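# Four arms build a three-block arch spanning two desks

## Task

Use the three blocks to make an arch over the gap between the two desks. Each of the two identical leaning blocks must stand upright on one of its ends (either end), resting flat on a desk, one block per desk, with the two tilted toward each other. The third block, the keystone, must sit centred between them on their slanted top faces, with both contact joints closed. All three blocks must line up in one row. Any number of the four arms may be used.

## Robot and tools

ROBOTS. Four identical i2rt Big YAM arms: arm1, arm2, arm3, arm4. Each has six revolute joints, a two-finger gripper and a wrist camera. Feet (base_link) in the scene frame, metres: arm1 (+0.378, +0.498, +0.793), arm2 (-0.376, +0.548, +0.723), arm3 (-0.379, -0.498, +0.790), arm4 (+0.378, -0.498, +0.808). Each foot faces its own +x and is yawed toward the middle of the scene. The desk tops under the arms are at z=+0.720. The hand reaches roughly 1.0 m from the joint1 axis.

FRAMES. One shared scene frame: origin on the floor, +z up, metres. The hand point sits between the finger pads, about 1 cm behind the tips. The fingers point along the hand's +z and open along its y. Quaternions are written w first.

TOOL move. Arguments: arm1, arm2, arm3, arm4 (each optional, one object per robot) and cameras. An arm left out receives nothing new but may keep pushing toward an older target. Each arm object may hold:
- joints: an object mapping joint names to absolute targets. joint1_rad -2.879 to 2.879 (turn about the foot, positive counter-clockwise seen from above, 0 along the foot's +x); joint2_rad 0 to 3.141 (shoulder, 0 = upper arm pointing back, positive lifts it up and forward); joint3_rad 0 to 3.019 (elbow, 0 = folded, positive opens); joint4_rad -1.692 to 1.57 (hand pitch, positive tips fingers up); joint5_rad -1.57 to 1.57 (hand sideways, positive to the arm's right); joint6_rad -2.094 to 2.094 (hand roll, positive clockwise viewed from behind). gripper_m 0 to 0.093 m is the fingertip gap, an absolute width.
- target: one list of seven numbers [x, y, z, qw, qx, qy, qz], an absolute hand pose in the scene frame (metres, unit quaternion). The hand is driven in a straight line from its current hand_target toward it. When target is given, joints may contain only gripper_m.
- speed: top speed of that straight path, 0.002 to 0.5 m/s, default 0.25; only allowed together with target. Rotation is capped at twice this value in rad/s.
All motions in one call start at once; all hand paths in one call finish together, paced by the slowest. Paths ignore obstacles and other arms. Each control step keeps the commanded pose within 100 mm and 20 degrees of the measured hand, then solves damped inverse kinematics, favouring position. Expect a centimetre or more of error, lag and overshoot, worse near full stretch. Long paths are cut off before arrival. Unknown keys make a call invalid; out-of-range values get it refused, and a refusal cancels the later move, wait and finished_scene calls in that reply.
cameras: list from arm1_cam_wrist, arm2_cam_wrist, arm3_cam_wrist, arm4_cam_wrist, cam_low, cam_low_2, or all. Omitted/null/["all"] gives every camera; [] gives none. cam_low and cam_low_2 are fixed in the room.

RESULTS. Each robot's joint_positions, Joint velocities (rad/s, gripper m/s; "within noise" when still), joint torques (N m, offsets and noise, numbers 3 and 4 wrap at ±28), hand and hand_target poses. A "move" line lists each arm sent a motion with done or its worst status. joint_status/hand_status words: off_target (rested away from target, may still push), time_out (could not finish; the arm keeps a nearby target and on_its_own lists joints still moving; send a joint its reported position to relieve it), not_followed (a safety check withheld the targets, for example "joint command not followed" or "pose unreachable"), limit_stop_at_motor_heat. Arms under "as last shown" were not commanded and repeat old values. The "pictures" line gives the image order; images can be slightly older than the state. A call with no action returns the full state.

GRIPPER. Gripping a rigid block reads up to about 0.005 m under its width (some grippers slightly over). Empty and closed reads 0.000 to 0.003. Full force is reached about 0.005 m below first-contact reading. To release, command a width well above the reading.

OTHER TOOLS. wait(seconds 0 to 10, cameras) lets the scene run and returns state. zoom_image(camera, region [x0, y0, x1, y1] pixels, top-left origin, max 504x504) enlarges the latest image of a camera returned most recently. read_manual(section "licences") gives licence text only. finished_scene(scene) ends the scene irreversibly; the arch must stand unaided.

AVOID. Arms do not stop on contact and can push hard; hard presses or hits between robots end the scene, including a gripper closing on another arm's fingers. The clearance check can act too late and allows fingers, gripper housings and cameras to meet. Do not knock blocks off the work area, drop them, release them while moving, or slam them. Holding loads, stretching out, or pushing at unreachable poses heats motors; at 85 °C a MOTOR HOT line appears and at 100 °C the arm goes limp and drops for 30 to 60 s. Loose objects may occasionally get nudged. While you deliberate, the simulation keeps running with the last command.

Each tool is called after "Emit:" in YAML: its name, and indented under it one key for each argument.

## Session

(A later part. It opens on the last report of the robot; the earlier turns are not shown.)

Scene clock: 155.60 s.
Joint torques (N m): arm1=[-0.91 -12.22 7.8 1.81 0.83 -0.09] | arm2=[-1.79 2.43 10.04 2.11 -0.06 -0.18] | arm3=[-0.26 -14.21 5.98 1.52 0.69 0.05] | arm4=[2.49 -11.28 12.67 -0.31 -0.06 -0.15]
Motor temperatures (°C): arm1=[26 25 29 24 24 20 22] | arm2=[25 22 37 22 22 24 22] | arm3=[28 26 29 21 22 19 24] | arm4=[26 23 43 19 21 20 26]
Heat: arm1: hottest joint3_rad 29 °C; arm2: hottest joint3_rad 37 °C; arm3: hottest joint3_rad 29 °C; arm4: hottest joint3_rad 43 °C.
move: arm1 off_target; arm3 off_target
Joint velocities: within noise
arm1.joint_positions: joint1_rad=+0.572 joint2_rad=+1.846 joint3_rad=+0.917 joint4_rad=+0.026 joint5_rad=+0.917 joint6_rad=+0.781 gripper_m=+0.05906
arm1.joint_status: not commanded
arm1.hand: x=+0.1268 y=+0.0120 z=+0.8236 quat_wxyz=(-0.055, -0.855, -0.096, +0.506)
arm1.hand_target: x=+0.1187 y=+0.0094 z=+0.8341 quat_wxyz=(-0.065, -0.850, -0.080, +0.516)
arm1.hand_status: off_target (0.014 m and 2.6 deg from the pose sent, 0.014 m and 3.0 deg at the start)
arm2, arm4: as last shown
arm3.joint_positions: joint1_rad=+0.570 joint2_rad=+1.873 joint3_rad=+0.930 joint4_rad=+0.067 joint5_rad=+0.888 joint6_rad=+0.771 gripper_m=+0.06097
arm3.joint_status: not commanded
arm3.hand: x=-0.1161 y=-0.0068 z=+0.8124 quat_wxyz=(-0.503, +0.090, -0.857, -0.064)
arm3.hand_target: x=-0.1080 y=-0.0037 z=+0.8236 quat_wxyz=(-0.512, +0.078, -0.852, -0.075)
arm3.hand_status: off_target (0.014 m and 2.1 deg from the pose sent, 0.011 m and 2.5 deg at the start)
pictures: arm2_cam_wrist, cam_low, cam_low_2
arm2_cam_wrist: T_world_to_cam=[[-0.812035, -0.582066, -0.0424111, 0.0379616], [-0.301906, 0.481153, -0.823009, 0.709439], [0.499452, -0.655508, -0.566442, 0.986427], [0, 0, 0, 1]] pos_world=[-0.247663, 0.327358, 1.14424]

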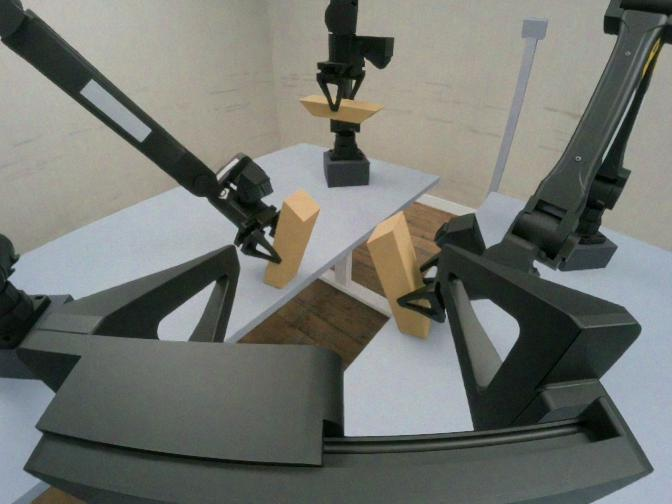

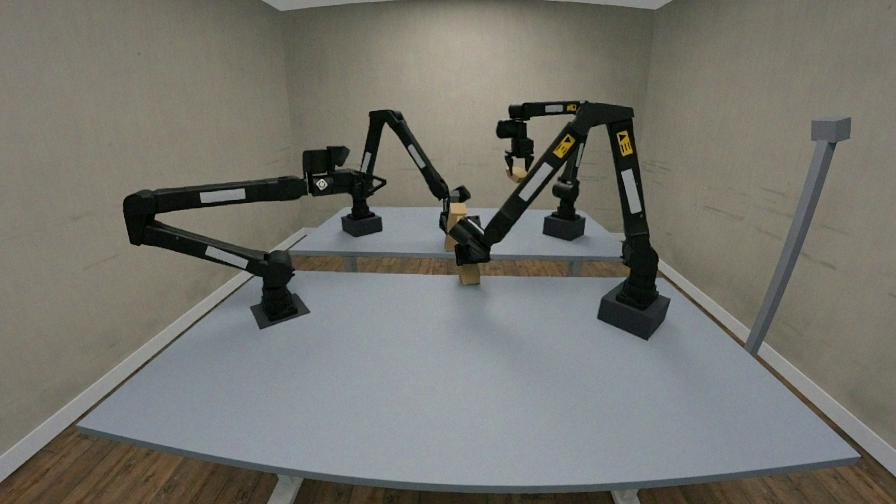

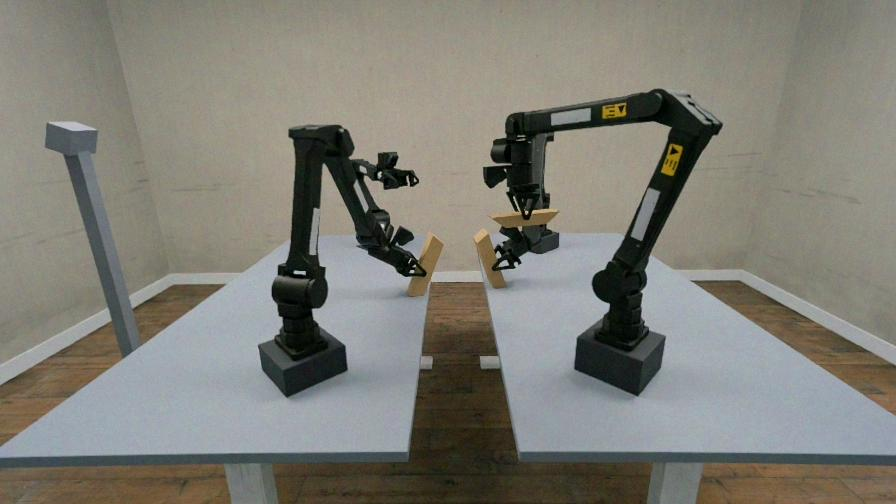

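Emit:
move:
  arm4: {"target": [0.005, 0.017, 1.035, 0.0, 0.9945, 0.1045, 0.0], "speed": 0.15}
  cameras: ["cam_low_2", "arm2_cam_wrist", "cam_low"]

Emit:
zoom_image:
  camera: "cam_low_2"
  region: [395, 190, 525, 305]

Emit:
zoom_image:
  camera: "arm2_cam_wrist"
  region: [230, 110, 470, 330]

Scene clock: 166.00 s.
Joint torques (N m): arm1=[-0.73 -12.34 7.77 1.77 0.83 -0.08] | arm2=[-1.55 2.08 10.03 2.04 -0.05 -0.2] | arm3=[-0.09 -14.1 6.11 1.65 0.71 0.08] | arm4=[0.97 -20.89 13.31 -0.29 -0.18 -0.14]
Motor temperatures (°C): arm1=[26 25 29 24 24 20 22] | arm2=[25 22 37 22 22 24 22] | arm3=[28 25 28 21 22 19 24] | arm4=[26 23 43 19 21 20 27]
Heat: arm1: hottest joint3_rad 29 °C; arm2: hottest joint3_rad 37 °C; arm3: hottest joint1_rad 28 °C; arm4: hottest joint3_rad 43 °C.
move: arm4 off_target
Joint velocities: within noise
arm1, arm2: as last shown
arm1.hand_target: x=+0.1187 y=+0.0095 z=+0.8341 quat_wxyz=(-0.065, -0.850, -0.080, +0.516)
arm3.joint_positions: joint1_rad=+0.570 joint2_rad=+1.873 joint3_rad=+0.930 joint4_rad=+0.067 joint5_rad=+0.888 joint6_rad=+0.770 gripper_m=+0.06097
arm3.joint_status: not commanded
arm3.hand: x=-0.1161 y=-0.0068 z=+0.8124 quat_wxyz=(-0.503, +0.091, -0.857, -0.064)
arm3.hand_target: x=-0.1080 y=-0.0037 z=+0.8236 quat_wxyz=(-0.512, +0.079, -0.852, -0.075)
arm3.hand_status: not commanded
arm4.joint_positions: joint1_rad=-0.180 joint2_rad=+2.037 joint3_rad=+2.066 joint4_rad=-1.648 joint5_rad=+0.002 joint6_rad=-1.140 gripper_m=+0.05854
arm4.joint_status: not commanded
arm4.hand: x=+0.0071 y=+0.0027 z=+1.0115 quat_wxyz=(+0.020, +0.994, +0.104, +0.013)
arm4.hand_target: x=+0.0060 y=+0.0158 z=+1.0348 quat_wxyz=(+0.000, +0.995, +0.104, +0.000)
arm4.hand_status: off_target (0.028 m and 2.8 deg from the pose sent, 0.296 m and 5.0 deg at the start)
pictures: arm2_cam_wrist, cam_low, cam_low_2
arm2_cam_wrist: T_world_to_cam=[[-0.812035, -0.582066, -0.0424111, 0.0379616], [-0.301906, 0.481153, -0.823009, 0.709439], [0.499452, -0.655508, -0.566442, 0.986427], [0, 0, 0, 1]] pos_world=[-0.247663, 0.327358, 1.14424]

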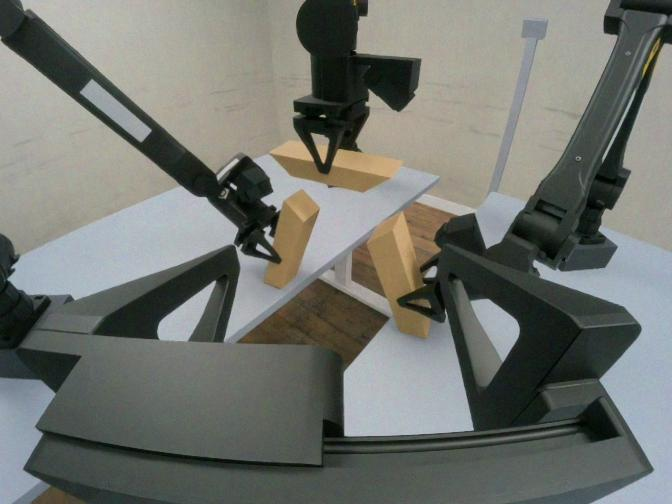

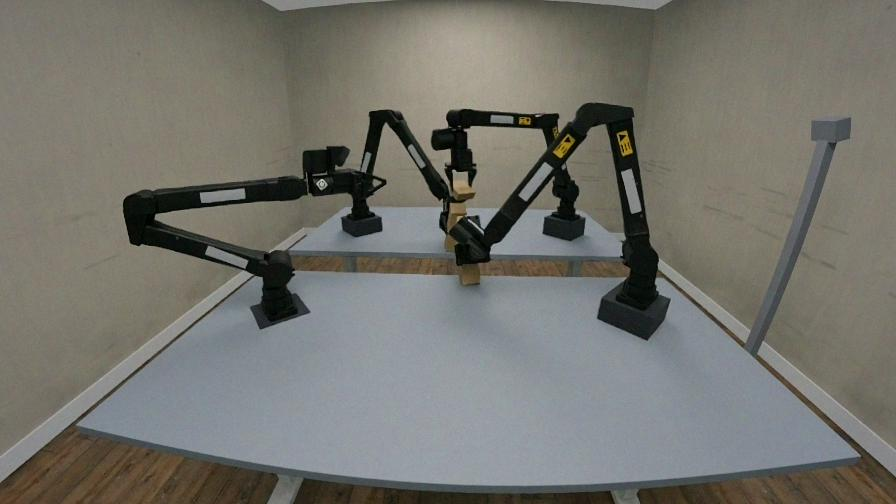

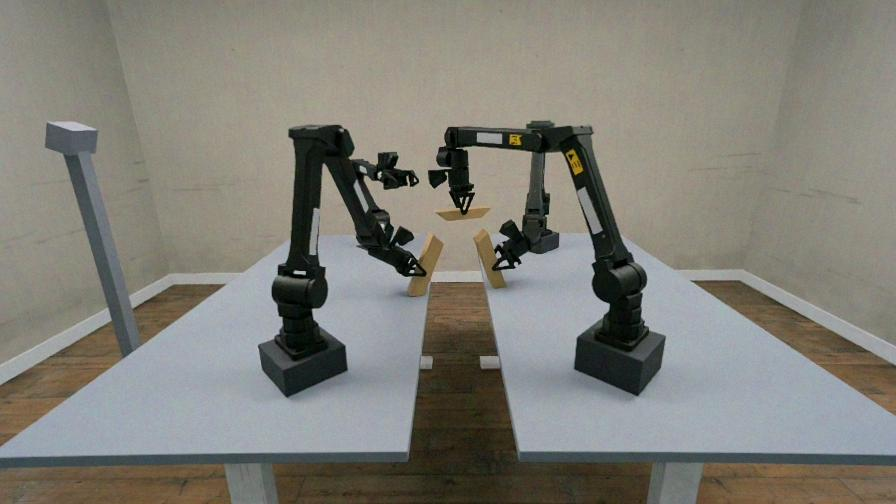

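Scaled by 3.877 (camera's finer frame: 1280x720).

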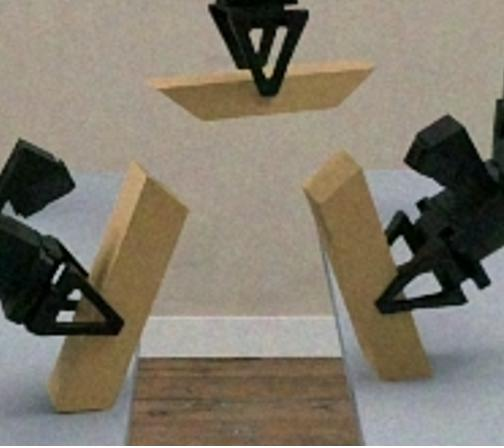

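Scaled by 2.100 (camera's finer frame: 960x720).

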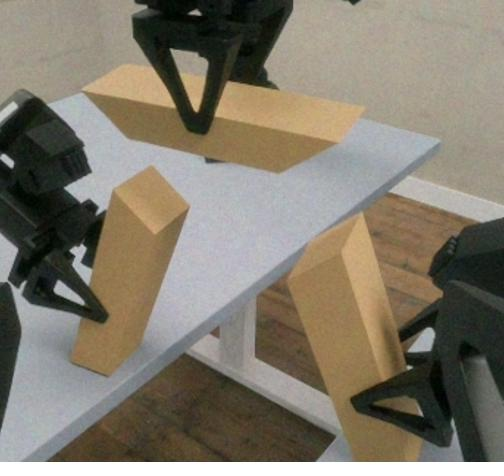

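Emit:
zoom_image:
  camera: "cam_low_2"
  region: [420, 220, 460, 250]

Emit:
zoom_image:
  camera: "cam_low_2"
  region: [465, 220, 505, 250]

Emit:
zoom_image:
  camera: "cam_low_2"
  region: [430, 195, 500, 230]

Emit:
zoom_image:
  camera: "arm2_cam_wrist"
  region: [265, 130, 425, 250]

Scaled by 12.600 (camera's finer frame: 1280x720).

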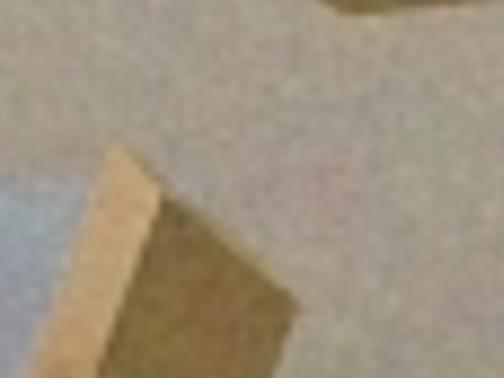

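Scaled by 12.600 (camera's finer frame: 1280x720).

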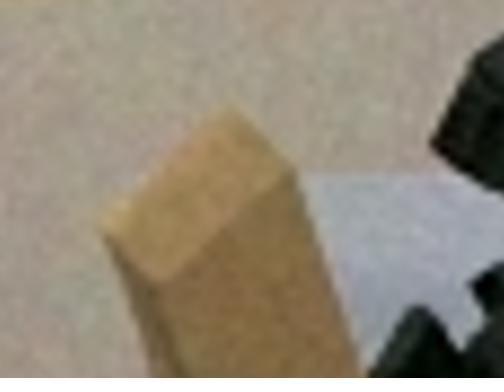

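Scaled by 7.200 (camera's finer frame: 1280x720).

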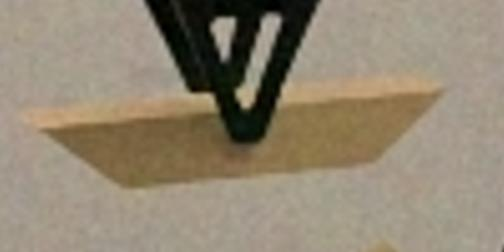

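Scaled by 3.150 (camera's finer frame: 960x720).

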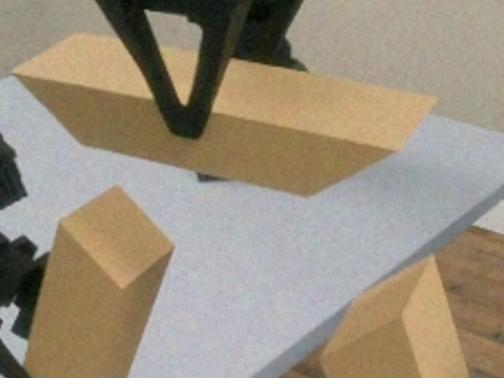

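Emit:
move:
  arm4: {"target": [-0.0066, 0.0080, 0.972, -0.0100, 0.9945, 0.1045, -0.0065], "speed": 0.08}
  cameras: ["cam_low_2", "arm2_cam_wrist", "cam_low"]

Emit:
zoom_image:
  camera: "cam_low_2"
  region: [415, 210, 505, 260]

Emit:
zoom_image:
  camera: "arm2_cam_wrist"
  region: [265, 150, 425, 270]

Scene clock: 185.37 s.
Joint torques (N m): arm1=[-0.79 -12.22 7.79 1.81 0.83 -0.08] | arm2=[-1.9 2.26 9.95 2.07 -0.06 -0.19] | arm3=[-0.21 -14.33 6.08 1.59 0.68 0.07] | arm4=[2.78 -21.83 9.46 0.92 -0.18 0.11]
Motor temperatures (°C): arm1=[26 26 28 24 24 20 22] | arm2=[25 22 37 22 22 24 22] | arm3=[28 25 27 21 22 19 24] | arm4=[26 26 45 19 21 20 27]
Heat: arm1: hottest joint3_rad 28 °C; arm2: hottest joint3_rad 37 °C; arm3: hottest joint1_rad 28 °C; arm4: hottest joint3_rad 45 °C.
move: arm4 off_target
Joint velocities: within noise
arm1, arm3: as last shown
arm2.joint_positions: joint1_rad=-0.284 joint2_rad=+0.479 joint3_rad=+0.451 joint4_rad=+0.001 joint5_rad=-0.191 joint6_rad=+0.021 gripper_m=+0.09396
arm2.joint_status: not commanded
arm2.hand: x=-0.1899 y=+0.2566 z=+1.0683 quat_wxyz=(-0.626, -0.323, -0.643, +0.300)
arm2.hand_target: x=-0.1924 y=+0.2539 z=+1.0647 quat_wxyz=(-0.623, -0.321, -0.643, +0.308)
arm2.hand_status: not commanded
arm4.joint_positions: joint1_rad=-0.180 joint2_rad=+2.037 joint3_rad=+1.928 joint4_rad=-1.478 joint5_rad=+0.000 joint6_rad=-1.140 gripper_m=+0.05854
arm4.joint_status: not commanded
arm4.hand: x=+0.0035 y=+0.0071 z=+0.9584 quat_wxyz=(+0.007, +0.995, +0.104, +0.005)
arm4.hand_target: x=-0.0065 y=+0.0078 z=+0.9720 quat_wxyz=(-0.010, +0.994, +0.104, -0.007)
arm4.hand_status: off_target (0.017 m and 2.3 deg from the pose sent, 0.042 m and 4.2 deg at the start)
pictures: arm2_cam_wrist, cam_low, cam_low_2
arm2_cam_wrist: T_world_to_cam=[[-0.812035, -0.582066, -0.0424111, 0.0379616], [-0.301906, 0.481153, -0.823009, 0.709439], [0.499452, -0.655508, -0.566442, 0.986427], [0, 0, 0, 1]] pos_world=[-0.247663, 0.327358, 1.14424]

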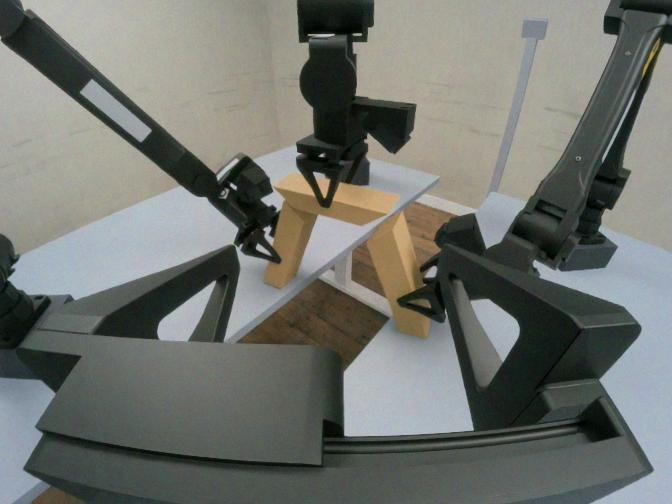

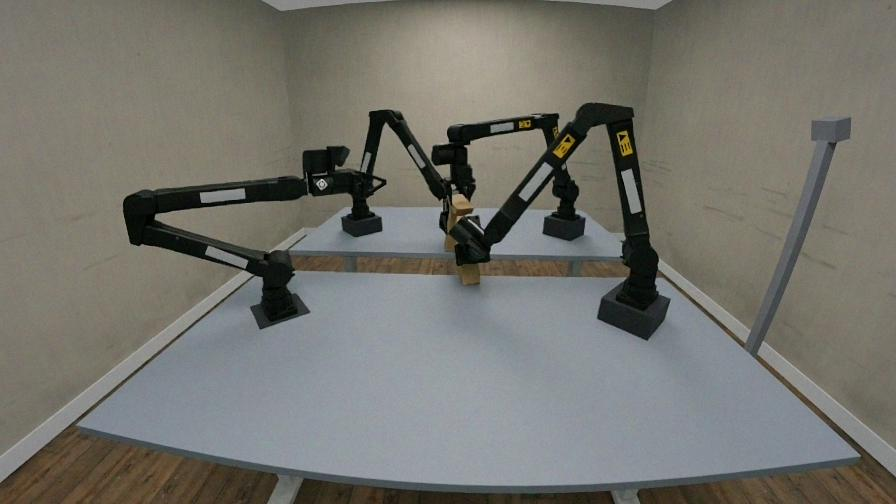

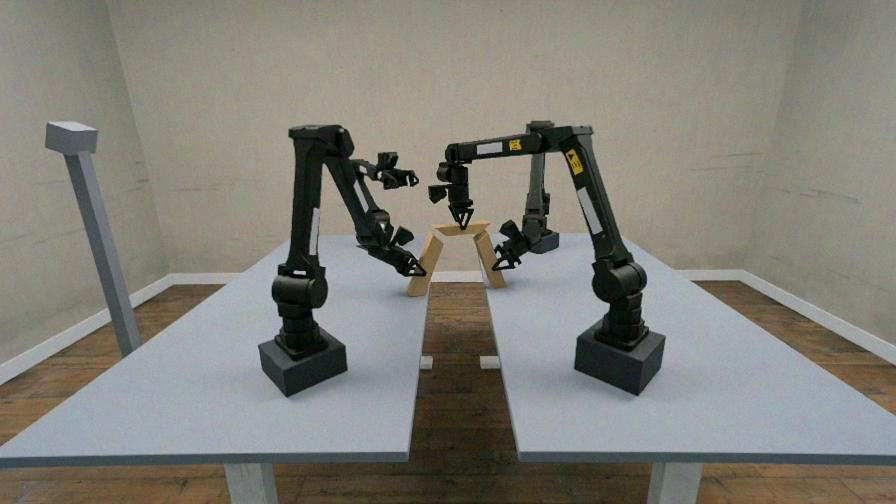

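Scaled by 5.600 (camera's finer frame: 1280x720).

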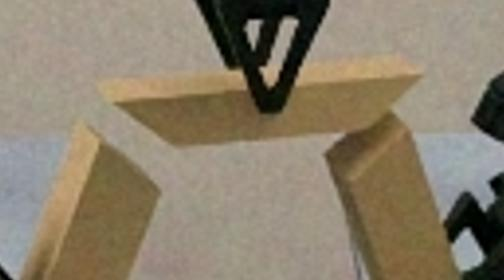

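Scaled by 3.150 (camera's finer frame: 960x720).

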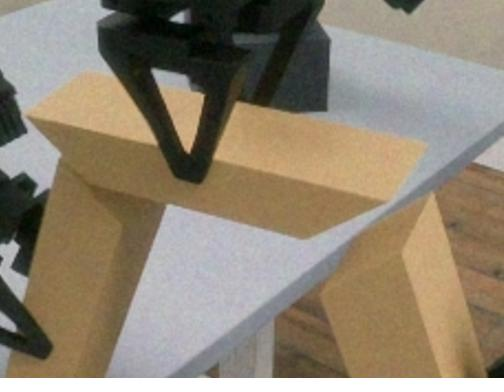

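Emit:
move:
  cameras: ["arm2_cam_wrist", "cam_low", "cam_low_2"]

Scene clock: 199.37 s.
Joint torques (N m): arm1=[-0.85 -12.16 7.8 1.8 0.84 -0.1] | arm2=[-1.73 2.26 10.03 2.03 -0.05 -0.21] | arm3=[-0.03 -14.45 6.05 1.65 0.71 0.08] | arm4=[2.61 -22.12 9.42 0.91 -0.18 0.1]
Motor temperatures (°C): arm1=[26 26 27 24 25 20 22] | arm2=[25 22 37 22 22 24 22] | arm3=[28 25 27 21 22 19 24] | arm4=[26 27 44 19 21 20 27]
Heat: arm1: hottest joint3_rad 27 °C; arm2: hottest joint3_rad 37 °C; arm3: hottest joint1_rad 28 °C; arm4: hottest joint3_rad 44 °C.
Joint velocities: within noise
arm1.joint_positions: joint1_rad=+0.572 joint2_rad=+1.846 joint3_rad=+0.917 joint4_rad=+0.026 joint5_rad=+0.917 joint6_rad=+0.781 gripper_m=+0.05906
arm1.joint_status: not commanded
arm1.hand: x=+0.1268 y=+0.0120 z=+0.8236 quat_wxyz=(-0.055, -0.855, -0.096, +0.506) (m; scene frame)
arm1.hand_target: x=+0.1187 y=+0.0095 z=+0.8341 quat_wxyz=(-0.065, -0.850, -0.080, +0.516) (m; scene frame)
arm1.hand_status: not commanded
arm2.joint_positions: joint1_rad=-0.284 joint2_rad=+0.479 joint3_rad=+0.451 joint4_rad=+0.001 joint5_rad=-0.191 joint6_rad=+0.021 gripper_m=+0.09396
arm2.joint_status: not commanded
arm2.hand: x=-0.1899 y=+0.2566 z=+1.0683 quat_wxyz=(-0.626, -0.323, -0.643, +0.300) (m; scene frame)
arm2.hand_target: x=-0.1924 y=+0.2539 z=+1.0647 quat_wxyz=(-0.623, -0.321, -0.643, +0.308) (m; scene frame)
arm2.hand_status: not commanded
arm3.joint_positions: joint1_rad=+0.570 joint2_rad=+1.873 joint3_rad=+0.930 joint4_rad=+0.067 joint5_rad=+0.888 joint6_rad=+0.770 gripper_m=+0.06097
arm3.joint_status: not commanded
arm3.hand: x=-0.1161 y=-0.0068 z=+0.8124 quat_wxyz=(-0.503, +0.091, -0.857, -0.064) (m; scene frame)
arm3.hand_target: x=-0.1080 y=-0.0037 z=+0.8236 quat_wxyz=(-0.512, +0.079, -0.852, -0.075) (m; scene frame)
arm3.hand_status: not commanded
arm4.joint_positions: joint1_rad=-0.180 joint2_rad=+2.037 joint3_rad=+1.928 joint4_rad=-1.478 joint5_rad=+0.000 joint6_rad=-1.140 gripper_m=+0.05854
arm4.joint_status: not commanded
arm4.hand: x=+0.0035 y=+0.0071 z=+0.9584 quat_wxyz=(+0.007, +0.995, +0.104, +0.005) (m; scene frame)
arm4.hand_target: x=-0.0064 y=+0.0077 z=+0.9720 quat_wxyz=(-0.010, +0.994, +0.104, -0.007) (m; scene frame)
arm4.hand_status: off_target (0.017 m and 2.3 deg from the pose sent, 0.042 m and 4.2 deg at the start)
pictures: arm2_cam_wrist, cam_low, cam_low_2
camera_calibration:
arm2_cam_wrist: T_world_to_cam=[[-0.812035, -0.582066, -0.0424111, 0.0379616], [-0.301906, 0.481153, -0.823009, 0.709439], [0.499452, -0.655508, -0.566442, 0.986427], [0, 0, 0, 1]] pos_world=[-0.247663, 0.327358, 1.14424]

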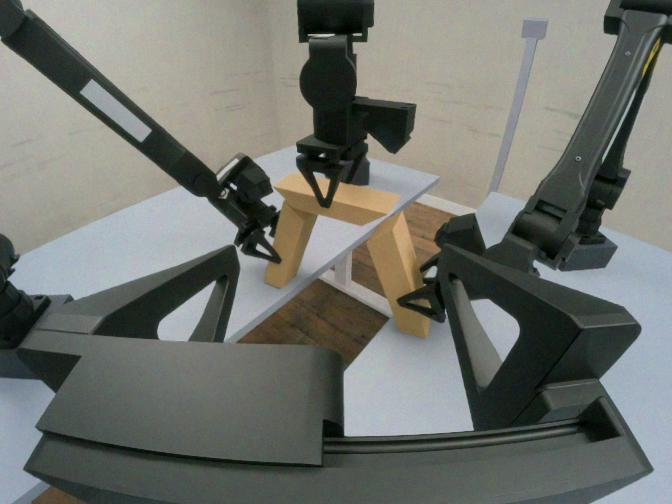

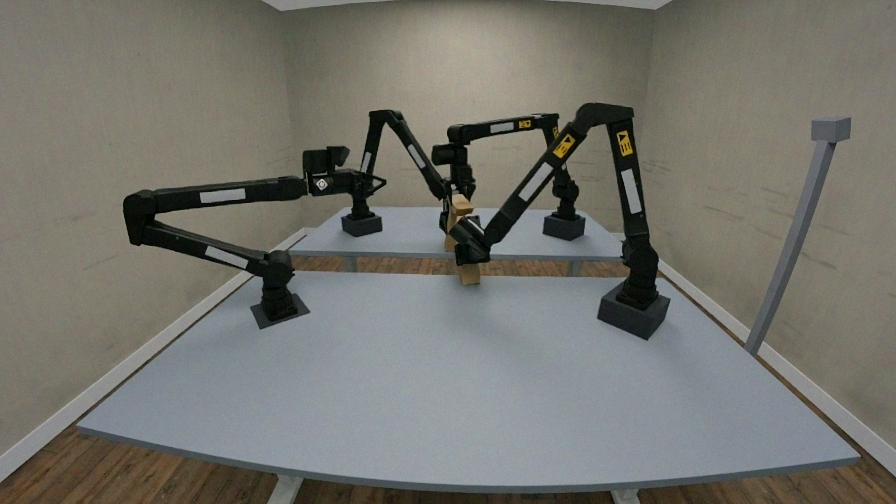

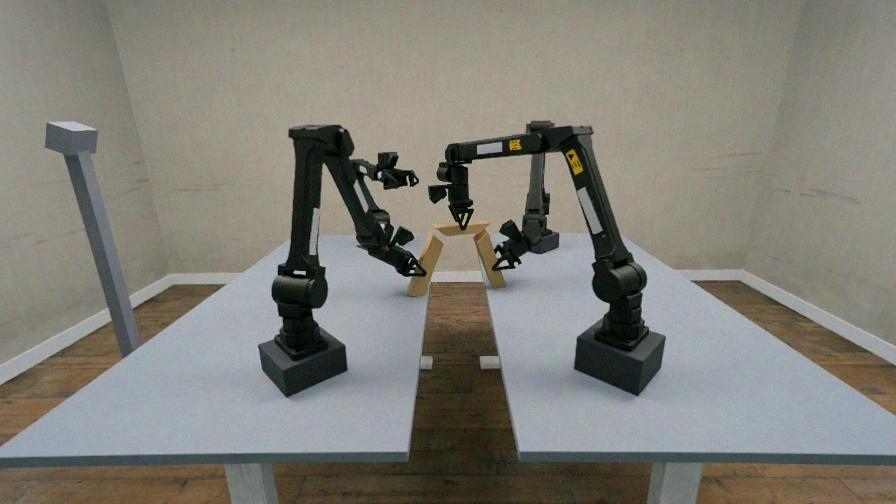

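Emit:
zoom_image:
  camera: "cam_low_2"
  region: [400, 210, 520, 305]

Emit:
zoom_image:
  camera: "arm2_cam_wrist"
  region: [230, 150, 460, 345]

Emit:
zoom_image:
  camera: "cam_low"
  region: [425, 180, 505, 300]

Scaled by 4.200 (camera's finer frame: 1280x720).

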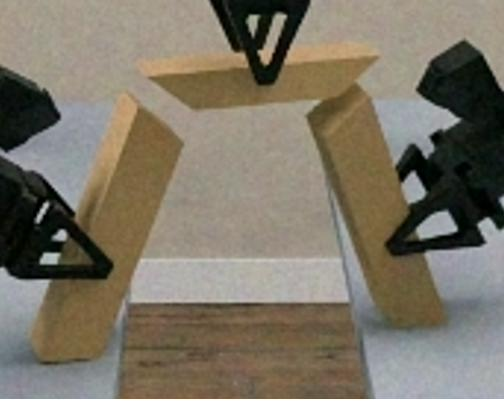

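Scaled by 2.191 (camera's finer frame: 960x720).

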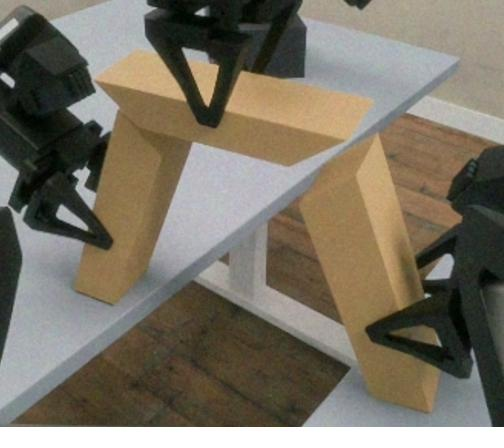

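Scaled by 4.200 (camera's finer frame: 1280x720).

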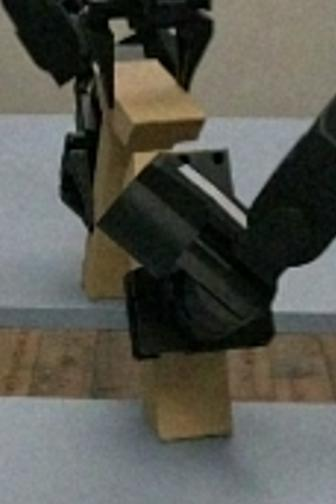

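Emit:
zoom_image:
  camera: "cam_low_2"
  region: [420, 215, 460, 250]

Emit:
zoom_image:
  camera: "cam_low_2"
  region: [462, 215, 502, 250]

Emit:
zoom_image:
  camera: "arm2_cam_wrist"
  region: [265, 165, 345, 235]

Emit:
zoom_image:
  camera: "arm2_cam_wrist"
  region: [340, 180, 420, 250]

Scaled by 12.600 (camera's finer frame: 1280x720).

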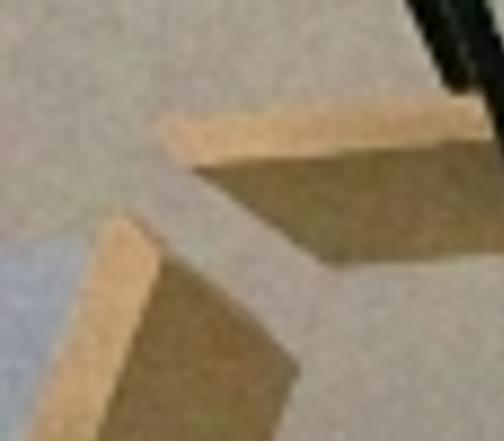

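Scaled by 12.600 (camera's finer frame: 1280x720).

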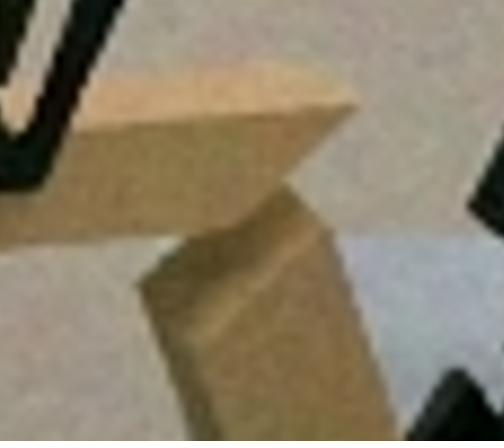

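Scaled by 6.300 (camera's finer frame: 960x720).

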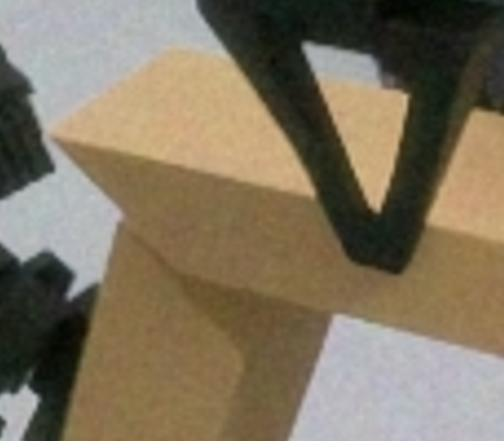

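Scaled by 6.300 (camera's finer frame: 960x720).

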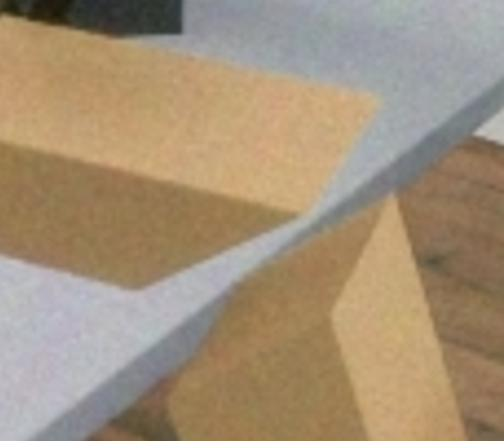

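Emit:
move:
  arm4: {"target": [-0.0135, 0.0005, 0.9620, -0.0085, 0.9969, 0.0785, -0.0055], "speed": 0.04}
  cameras: ["arm2_cam_wrist", "cam_low", "cam_low_2"]

Emit:
zoom_image:
  camera: "cam_low_2"
  region: [420, 215, 460, 250]

Emit:
zoom_image:
  camera: "cam_low_2"
  region: [462, 215, 502, 250]

Emit:
zoom_image:
  camera: "arm2_cam_wrist"
  region: [265, 165, 345, 235]

Emit:
zoom_image:
  camera: "arm2_cam_wrist"
  region: [340, 180, 420, 250]

Scene clock: 227.57 s.
Joint torques (N m): arm1=[-0.85 -12.22 7.79 1.77 0.84 -0.08] | arm2=[-1.61 2.08 10.06 2.07 -0.08 -0.21] | arm3=[-0.32 -14.21 6.13 1.63 0.69 0.06] | arm4=[2.73 -22.01 9.37 0.92 -0.11 0.14]
Motor temperatures (°C): arm1=[26 26 27 24 25 20 23] | arm2=[25 22 37 22 22 24 22] | arm3=[28 25 27 21 22 19 24] | arm4=[26 30 41 19 21 20 27]
Heat: arm1: hottest joint3_rad 27 °C; arm2: hottest joint3_rad 37 °C; arm3: hottest joint1_rad 28 °C; arm4: hottest joint3_rad 41 °C.
move: arm4 off_target
Joint velocities: within noise
arm1, arm2, arm3: as last shown
arm4.joint_positions: joint1_rad=-0.162 joint2_rad=+2.037 joint3_rad=+1.903 joint4_rad=-1.455 joint5_rad=+0.000 joint6_rad=-1.074 gripper_m=+0.05854
arm4.joint_status: not commanded
arm4.hand: x=-0.0042 y=-0.0008 z=+0.9489 quat_wxyz=(+0.008, +0.997, +0.080, +0.005)
arm4.hand_target: x=-0.0134 y=+0.0004 z=+0.9620 quat_wxyz=(-0.009, +0.997, +0.078, -0.006)
arm4.hand_status: off_target (0.016 m and 2.3 deg from the pose sent, 0.019 m and 3.6 deg at the start)
arm2_cam_wrist: T_world_to_cam=[[-0.812035, -0.582066, -0.0424111, 0.0379616], [-0.301906, 0.481153, -0.823009, 0.709439], [0.499452, -0.655508, -0.566442, 0.986427], [0, 0, 0, 1]] pos_world=[-0.247663, 0.327358, 1.14424]

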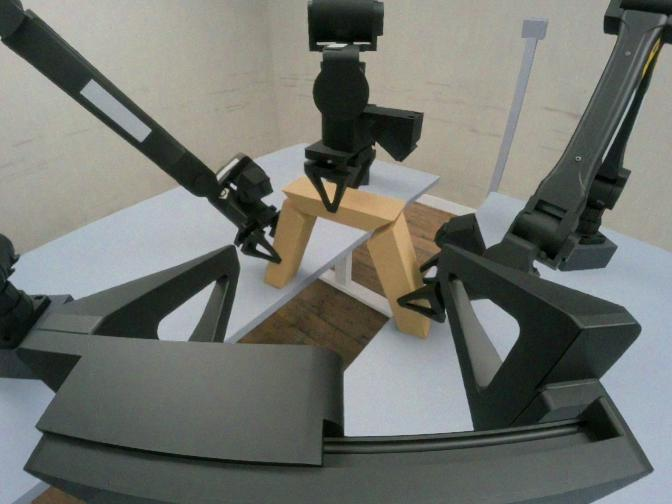

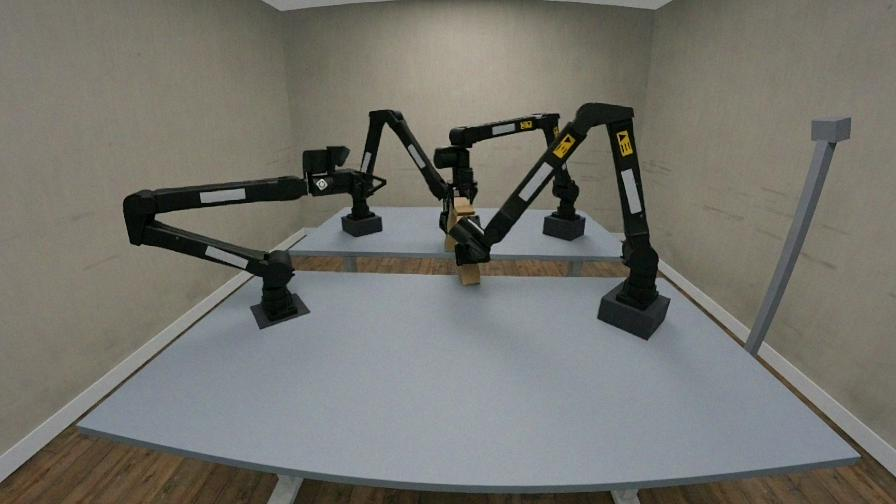

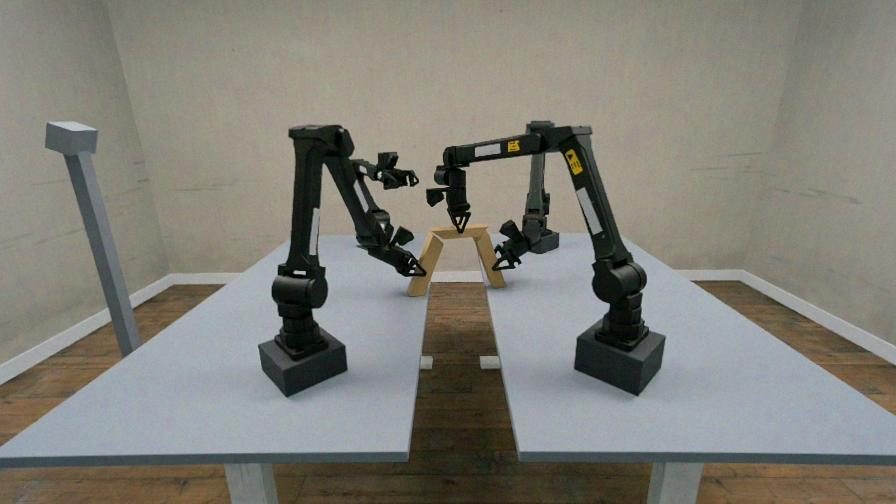

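Scaled by 12.600 (camera's finer frame: 1280x720).

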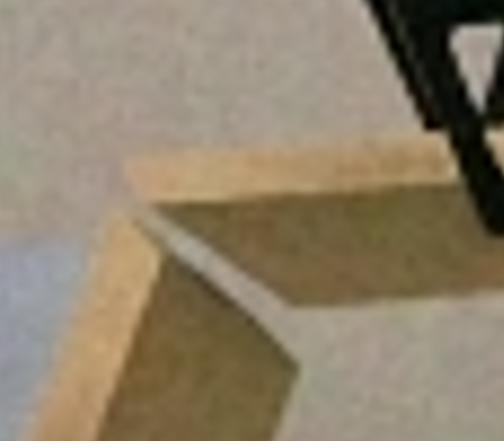

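Scaled by 12.600 (camera's finer frame: 1280x720).

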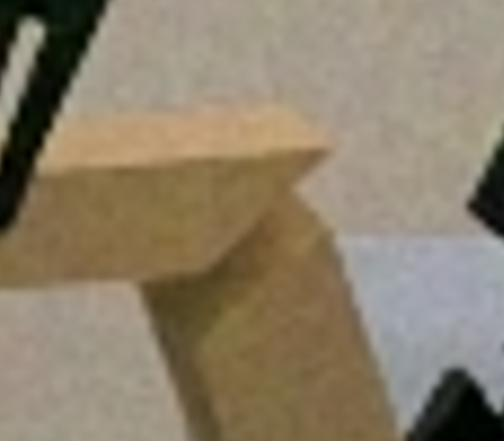

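Scaled by 6.300 (camera's finer frame: 960x720).

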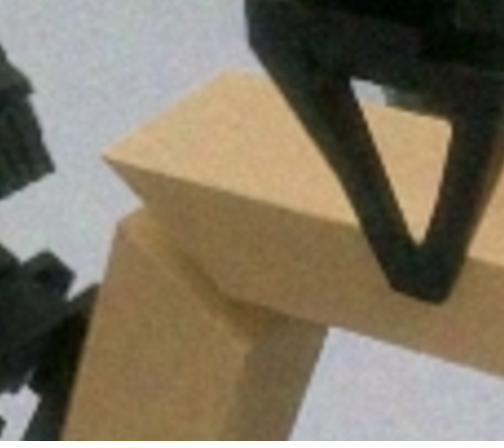

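Scaled by 6.300 (camera's finer frame: 960x720).

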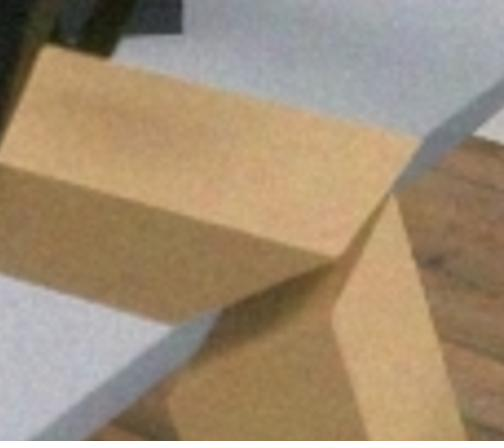

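Emit:
move:
  arm4: {"target": [-0.0130, -0.0015, 0.9530, -0.0085, 0.9969, 0.0785, -0.0055], "speed": 0.04}
  cameras: ["arm2_cam_wrist", "cam_low", "cam_low_2"]

Emit:
zoom_image:
  camera: "cam_low_2"
  region: [420, 215, 460, 250]

Emit:
zoom_image:
  camera: "cam_low_2"
  region: [462, 215, 502, 250]

Emit:
zoom_image:
  camera: "arm2_cam_wrist"
  region: [265, 165, 345, 235]

Emit:
zoom_image:
  camera: "arm2_cam_wrist"
  region: [340, 180, 420, 250]

Scene clock: 239.57 s.
Joint torques (N m): arm1=[-0.91 -12.16 7.76 1.77 0.83 -0.08] | arm2=[-2.08 2.02 10.02 2.06 -0.08 -0.19] | arm3=[-0.03 -14.62 6.09 1.62 0.67 0.07] | arm4=[2.73 -22.01 9.35 0.9 -0.13 0.12]
Motor temperatures (°C): arm1=[26 26 26 24 25 20 23] | arm2=[25 21 37 22 22 24 22] | arm3=[28 25 27 21 22 19 25] | arm4=[26 30 39 19 21 20 27]
Heat: arm1: hottest joint1_rad 26 °C; arm2: hottest joint3_rad 37 °C; arm3: hottest joint1_rad 28 °C; arm4: hottest joint3_rad 39 °C.
move: arm4 off_target
Joint velocities: within noise
arm1, arm2, arm3: as last shown
arm4.joint_positions: joint1_rad=-0.162 joint2_rad=+2.037 joint3_rad=+1.876 joint4_rad=-1.432 joint5_rad=+0.000 joint6_rad=-1.073 gripper_m=+0.05854
arm4.joint_status: not commanded
arm4.hand: x=-0.0027 y=-0.0029 z=+0.9387 quat_wxyz=(+0.010, +0.997, +0.079, +0.007)
arm4.hand_target: x=-0.0126 y=-0.0019 z=+0.9531 quat_wxyz=(-0.008, +0.997, +0.078, -0.005)
arm4.hand_status: off_target (0.018 m and 2.5 deg from the pose sent, 0.010 m and 2.3 deg at the start)
arm2_cam_wrist: T_world_to_cam=[[-0.812035, -0.582066, -0.0424111, 0.0379616], [-0.301906, 0.481153, -0.823009, 0.709439], [0.499452, -0.655508, -0.566442, 0.986427], [0, 0, 0, 1]] pos_world=[-0.247663, 0.327358, 1.14424]

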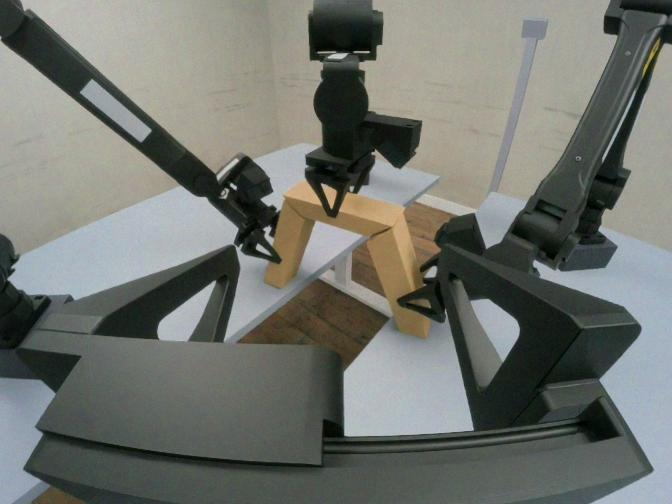

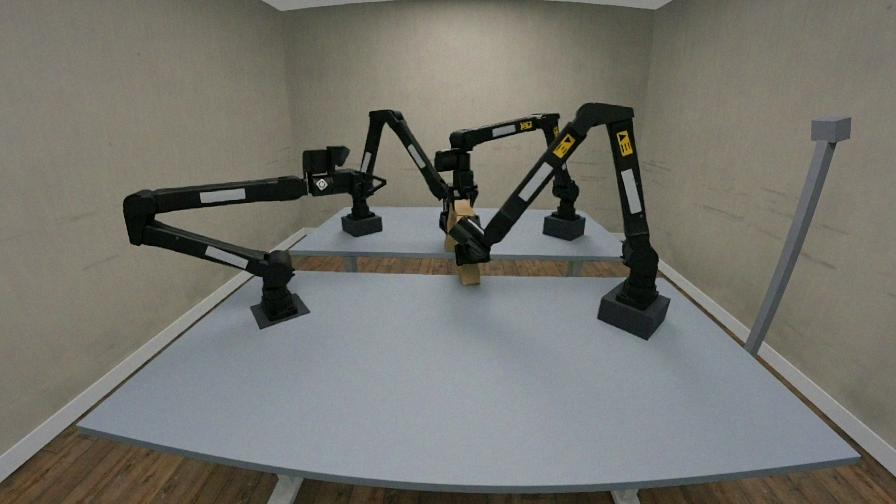

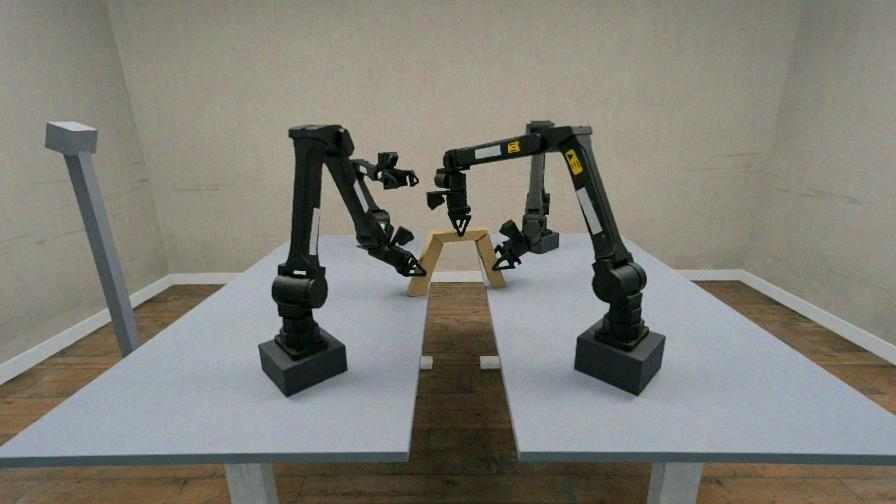

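Scaled by 12.600 (camera's finer frame: 1280x720).

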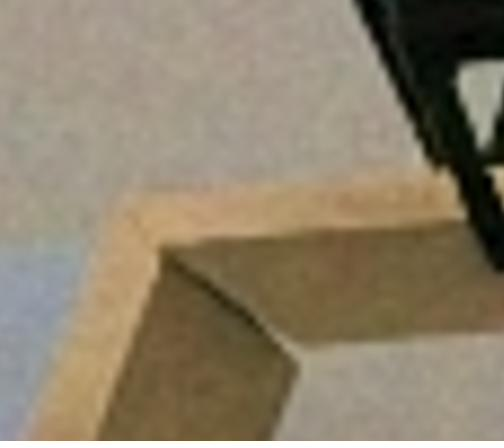

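Scaled by 12.600 (camera's finer frame: 1280x720).

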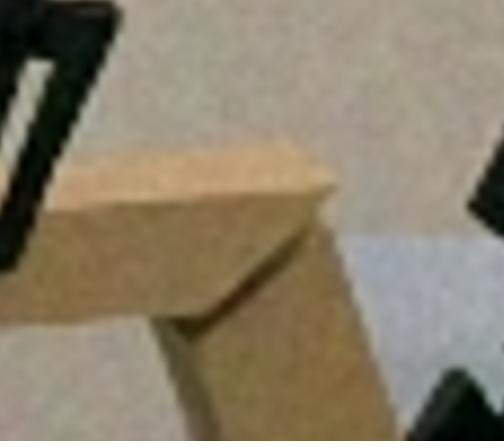

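Scaled by 6.300 (camera's finer frame: 960x720).

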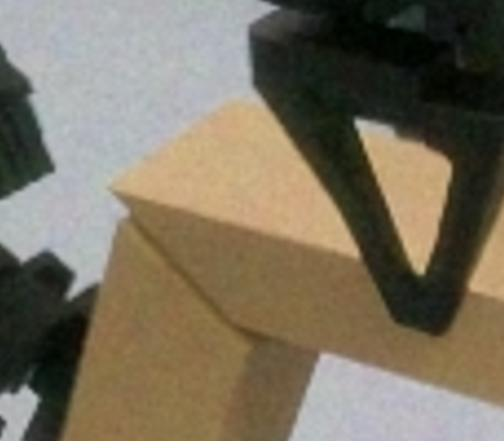

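Scaled by 6.300 (camera's finer frame: 960x720).

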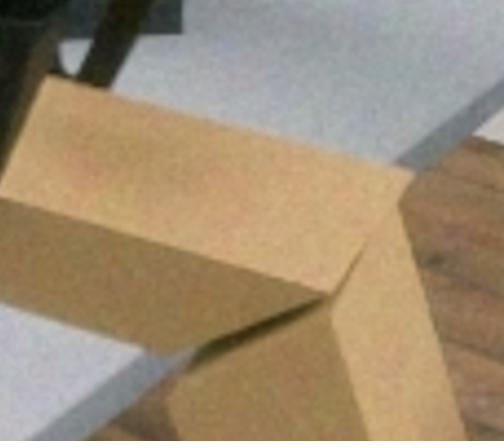

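Emit:
zoom_image:
  camera: "cam_low_2"
  region: [475, 225, 525, 300]

Emit:
zoom_image:
  camera: "arm2_cam_wrist"
  region: [240, 185, 340, 300]

Emit:
zoom_image:
  camera: "cam_low_2"
  region: [400, 225, 450, 300]

Emit:
zoom_image:
  camera: "arm2_cam_wrist"
  region: [350, 220, 450, 345]

Scaled by 6.720 (camera's finer frame: 1280x720).

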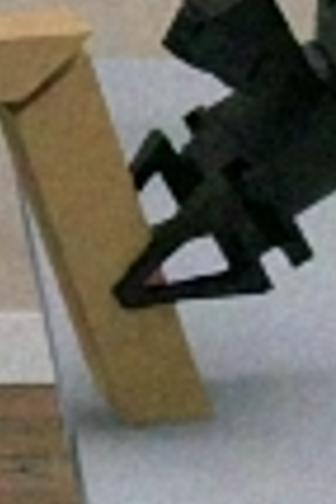

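Scaled by 4.383 (camera's finer frame: 960x720).

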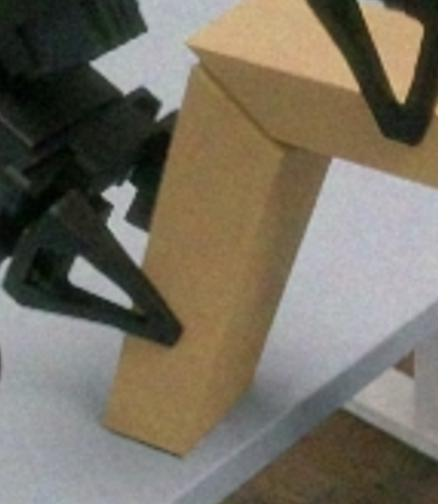

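Scaled by 6.720 (camera's finer frame: 1280x720).

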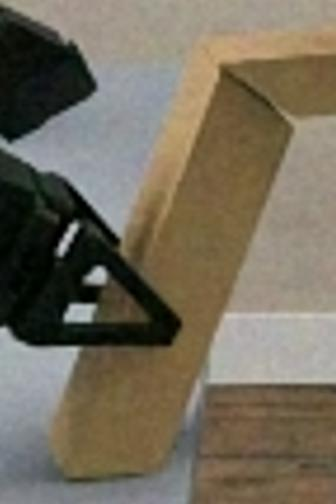

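Scaled by 4.032 (camera's finer frame: 960x720).

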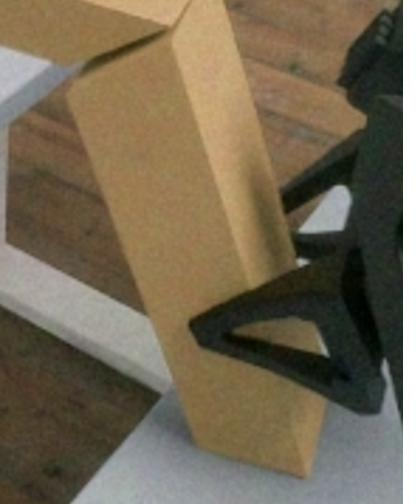

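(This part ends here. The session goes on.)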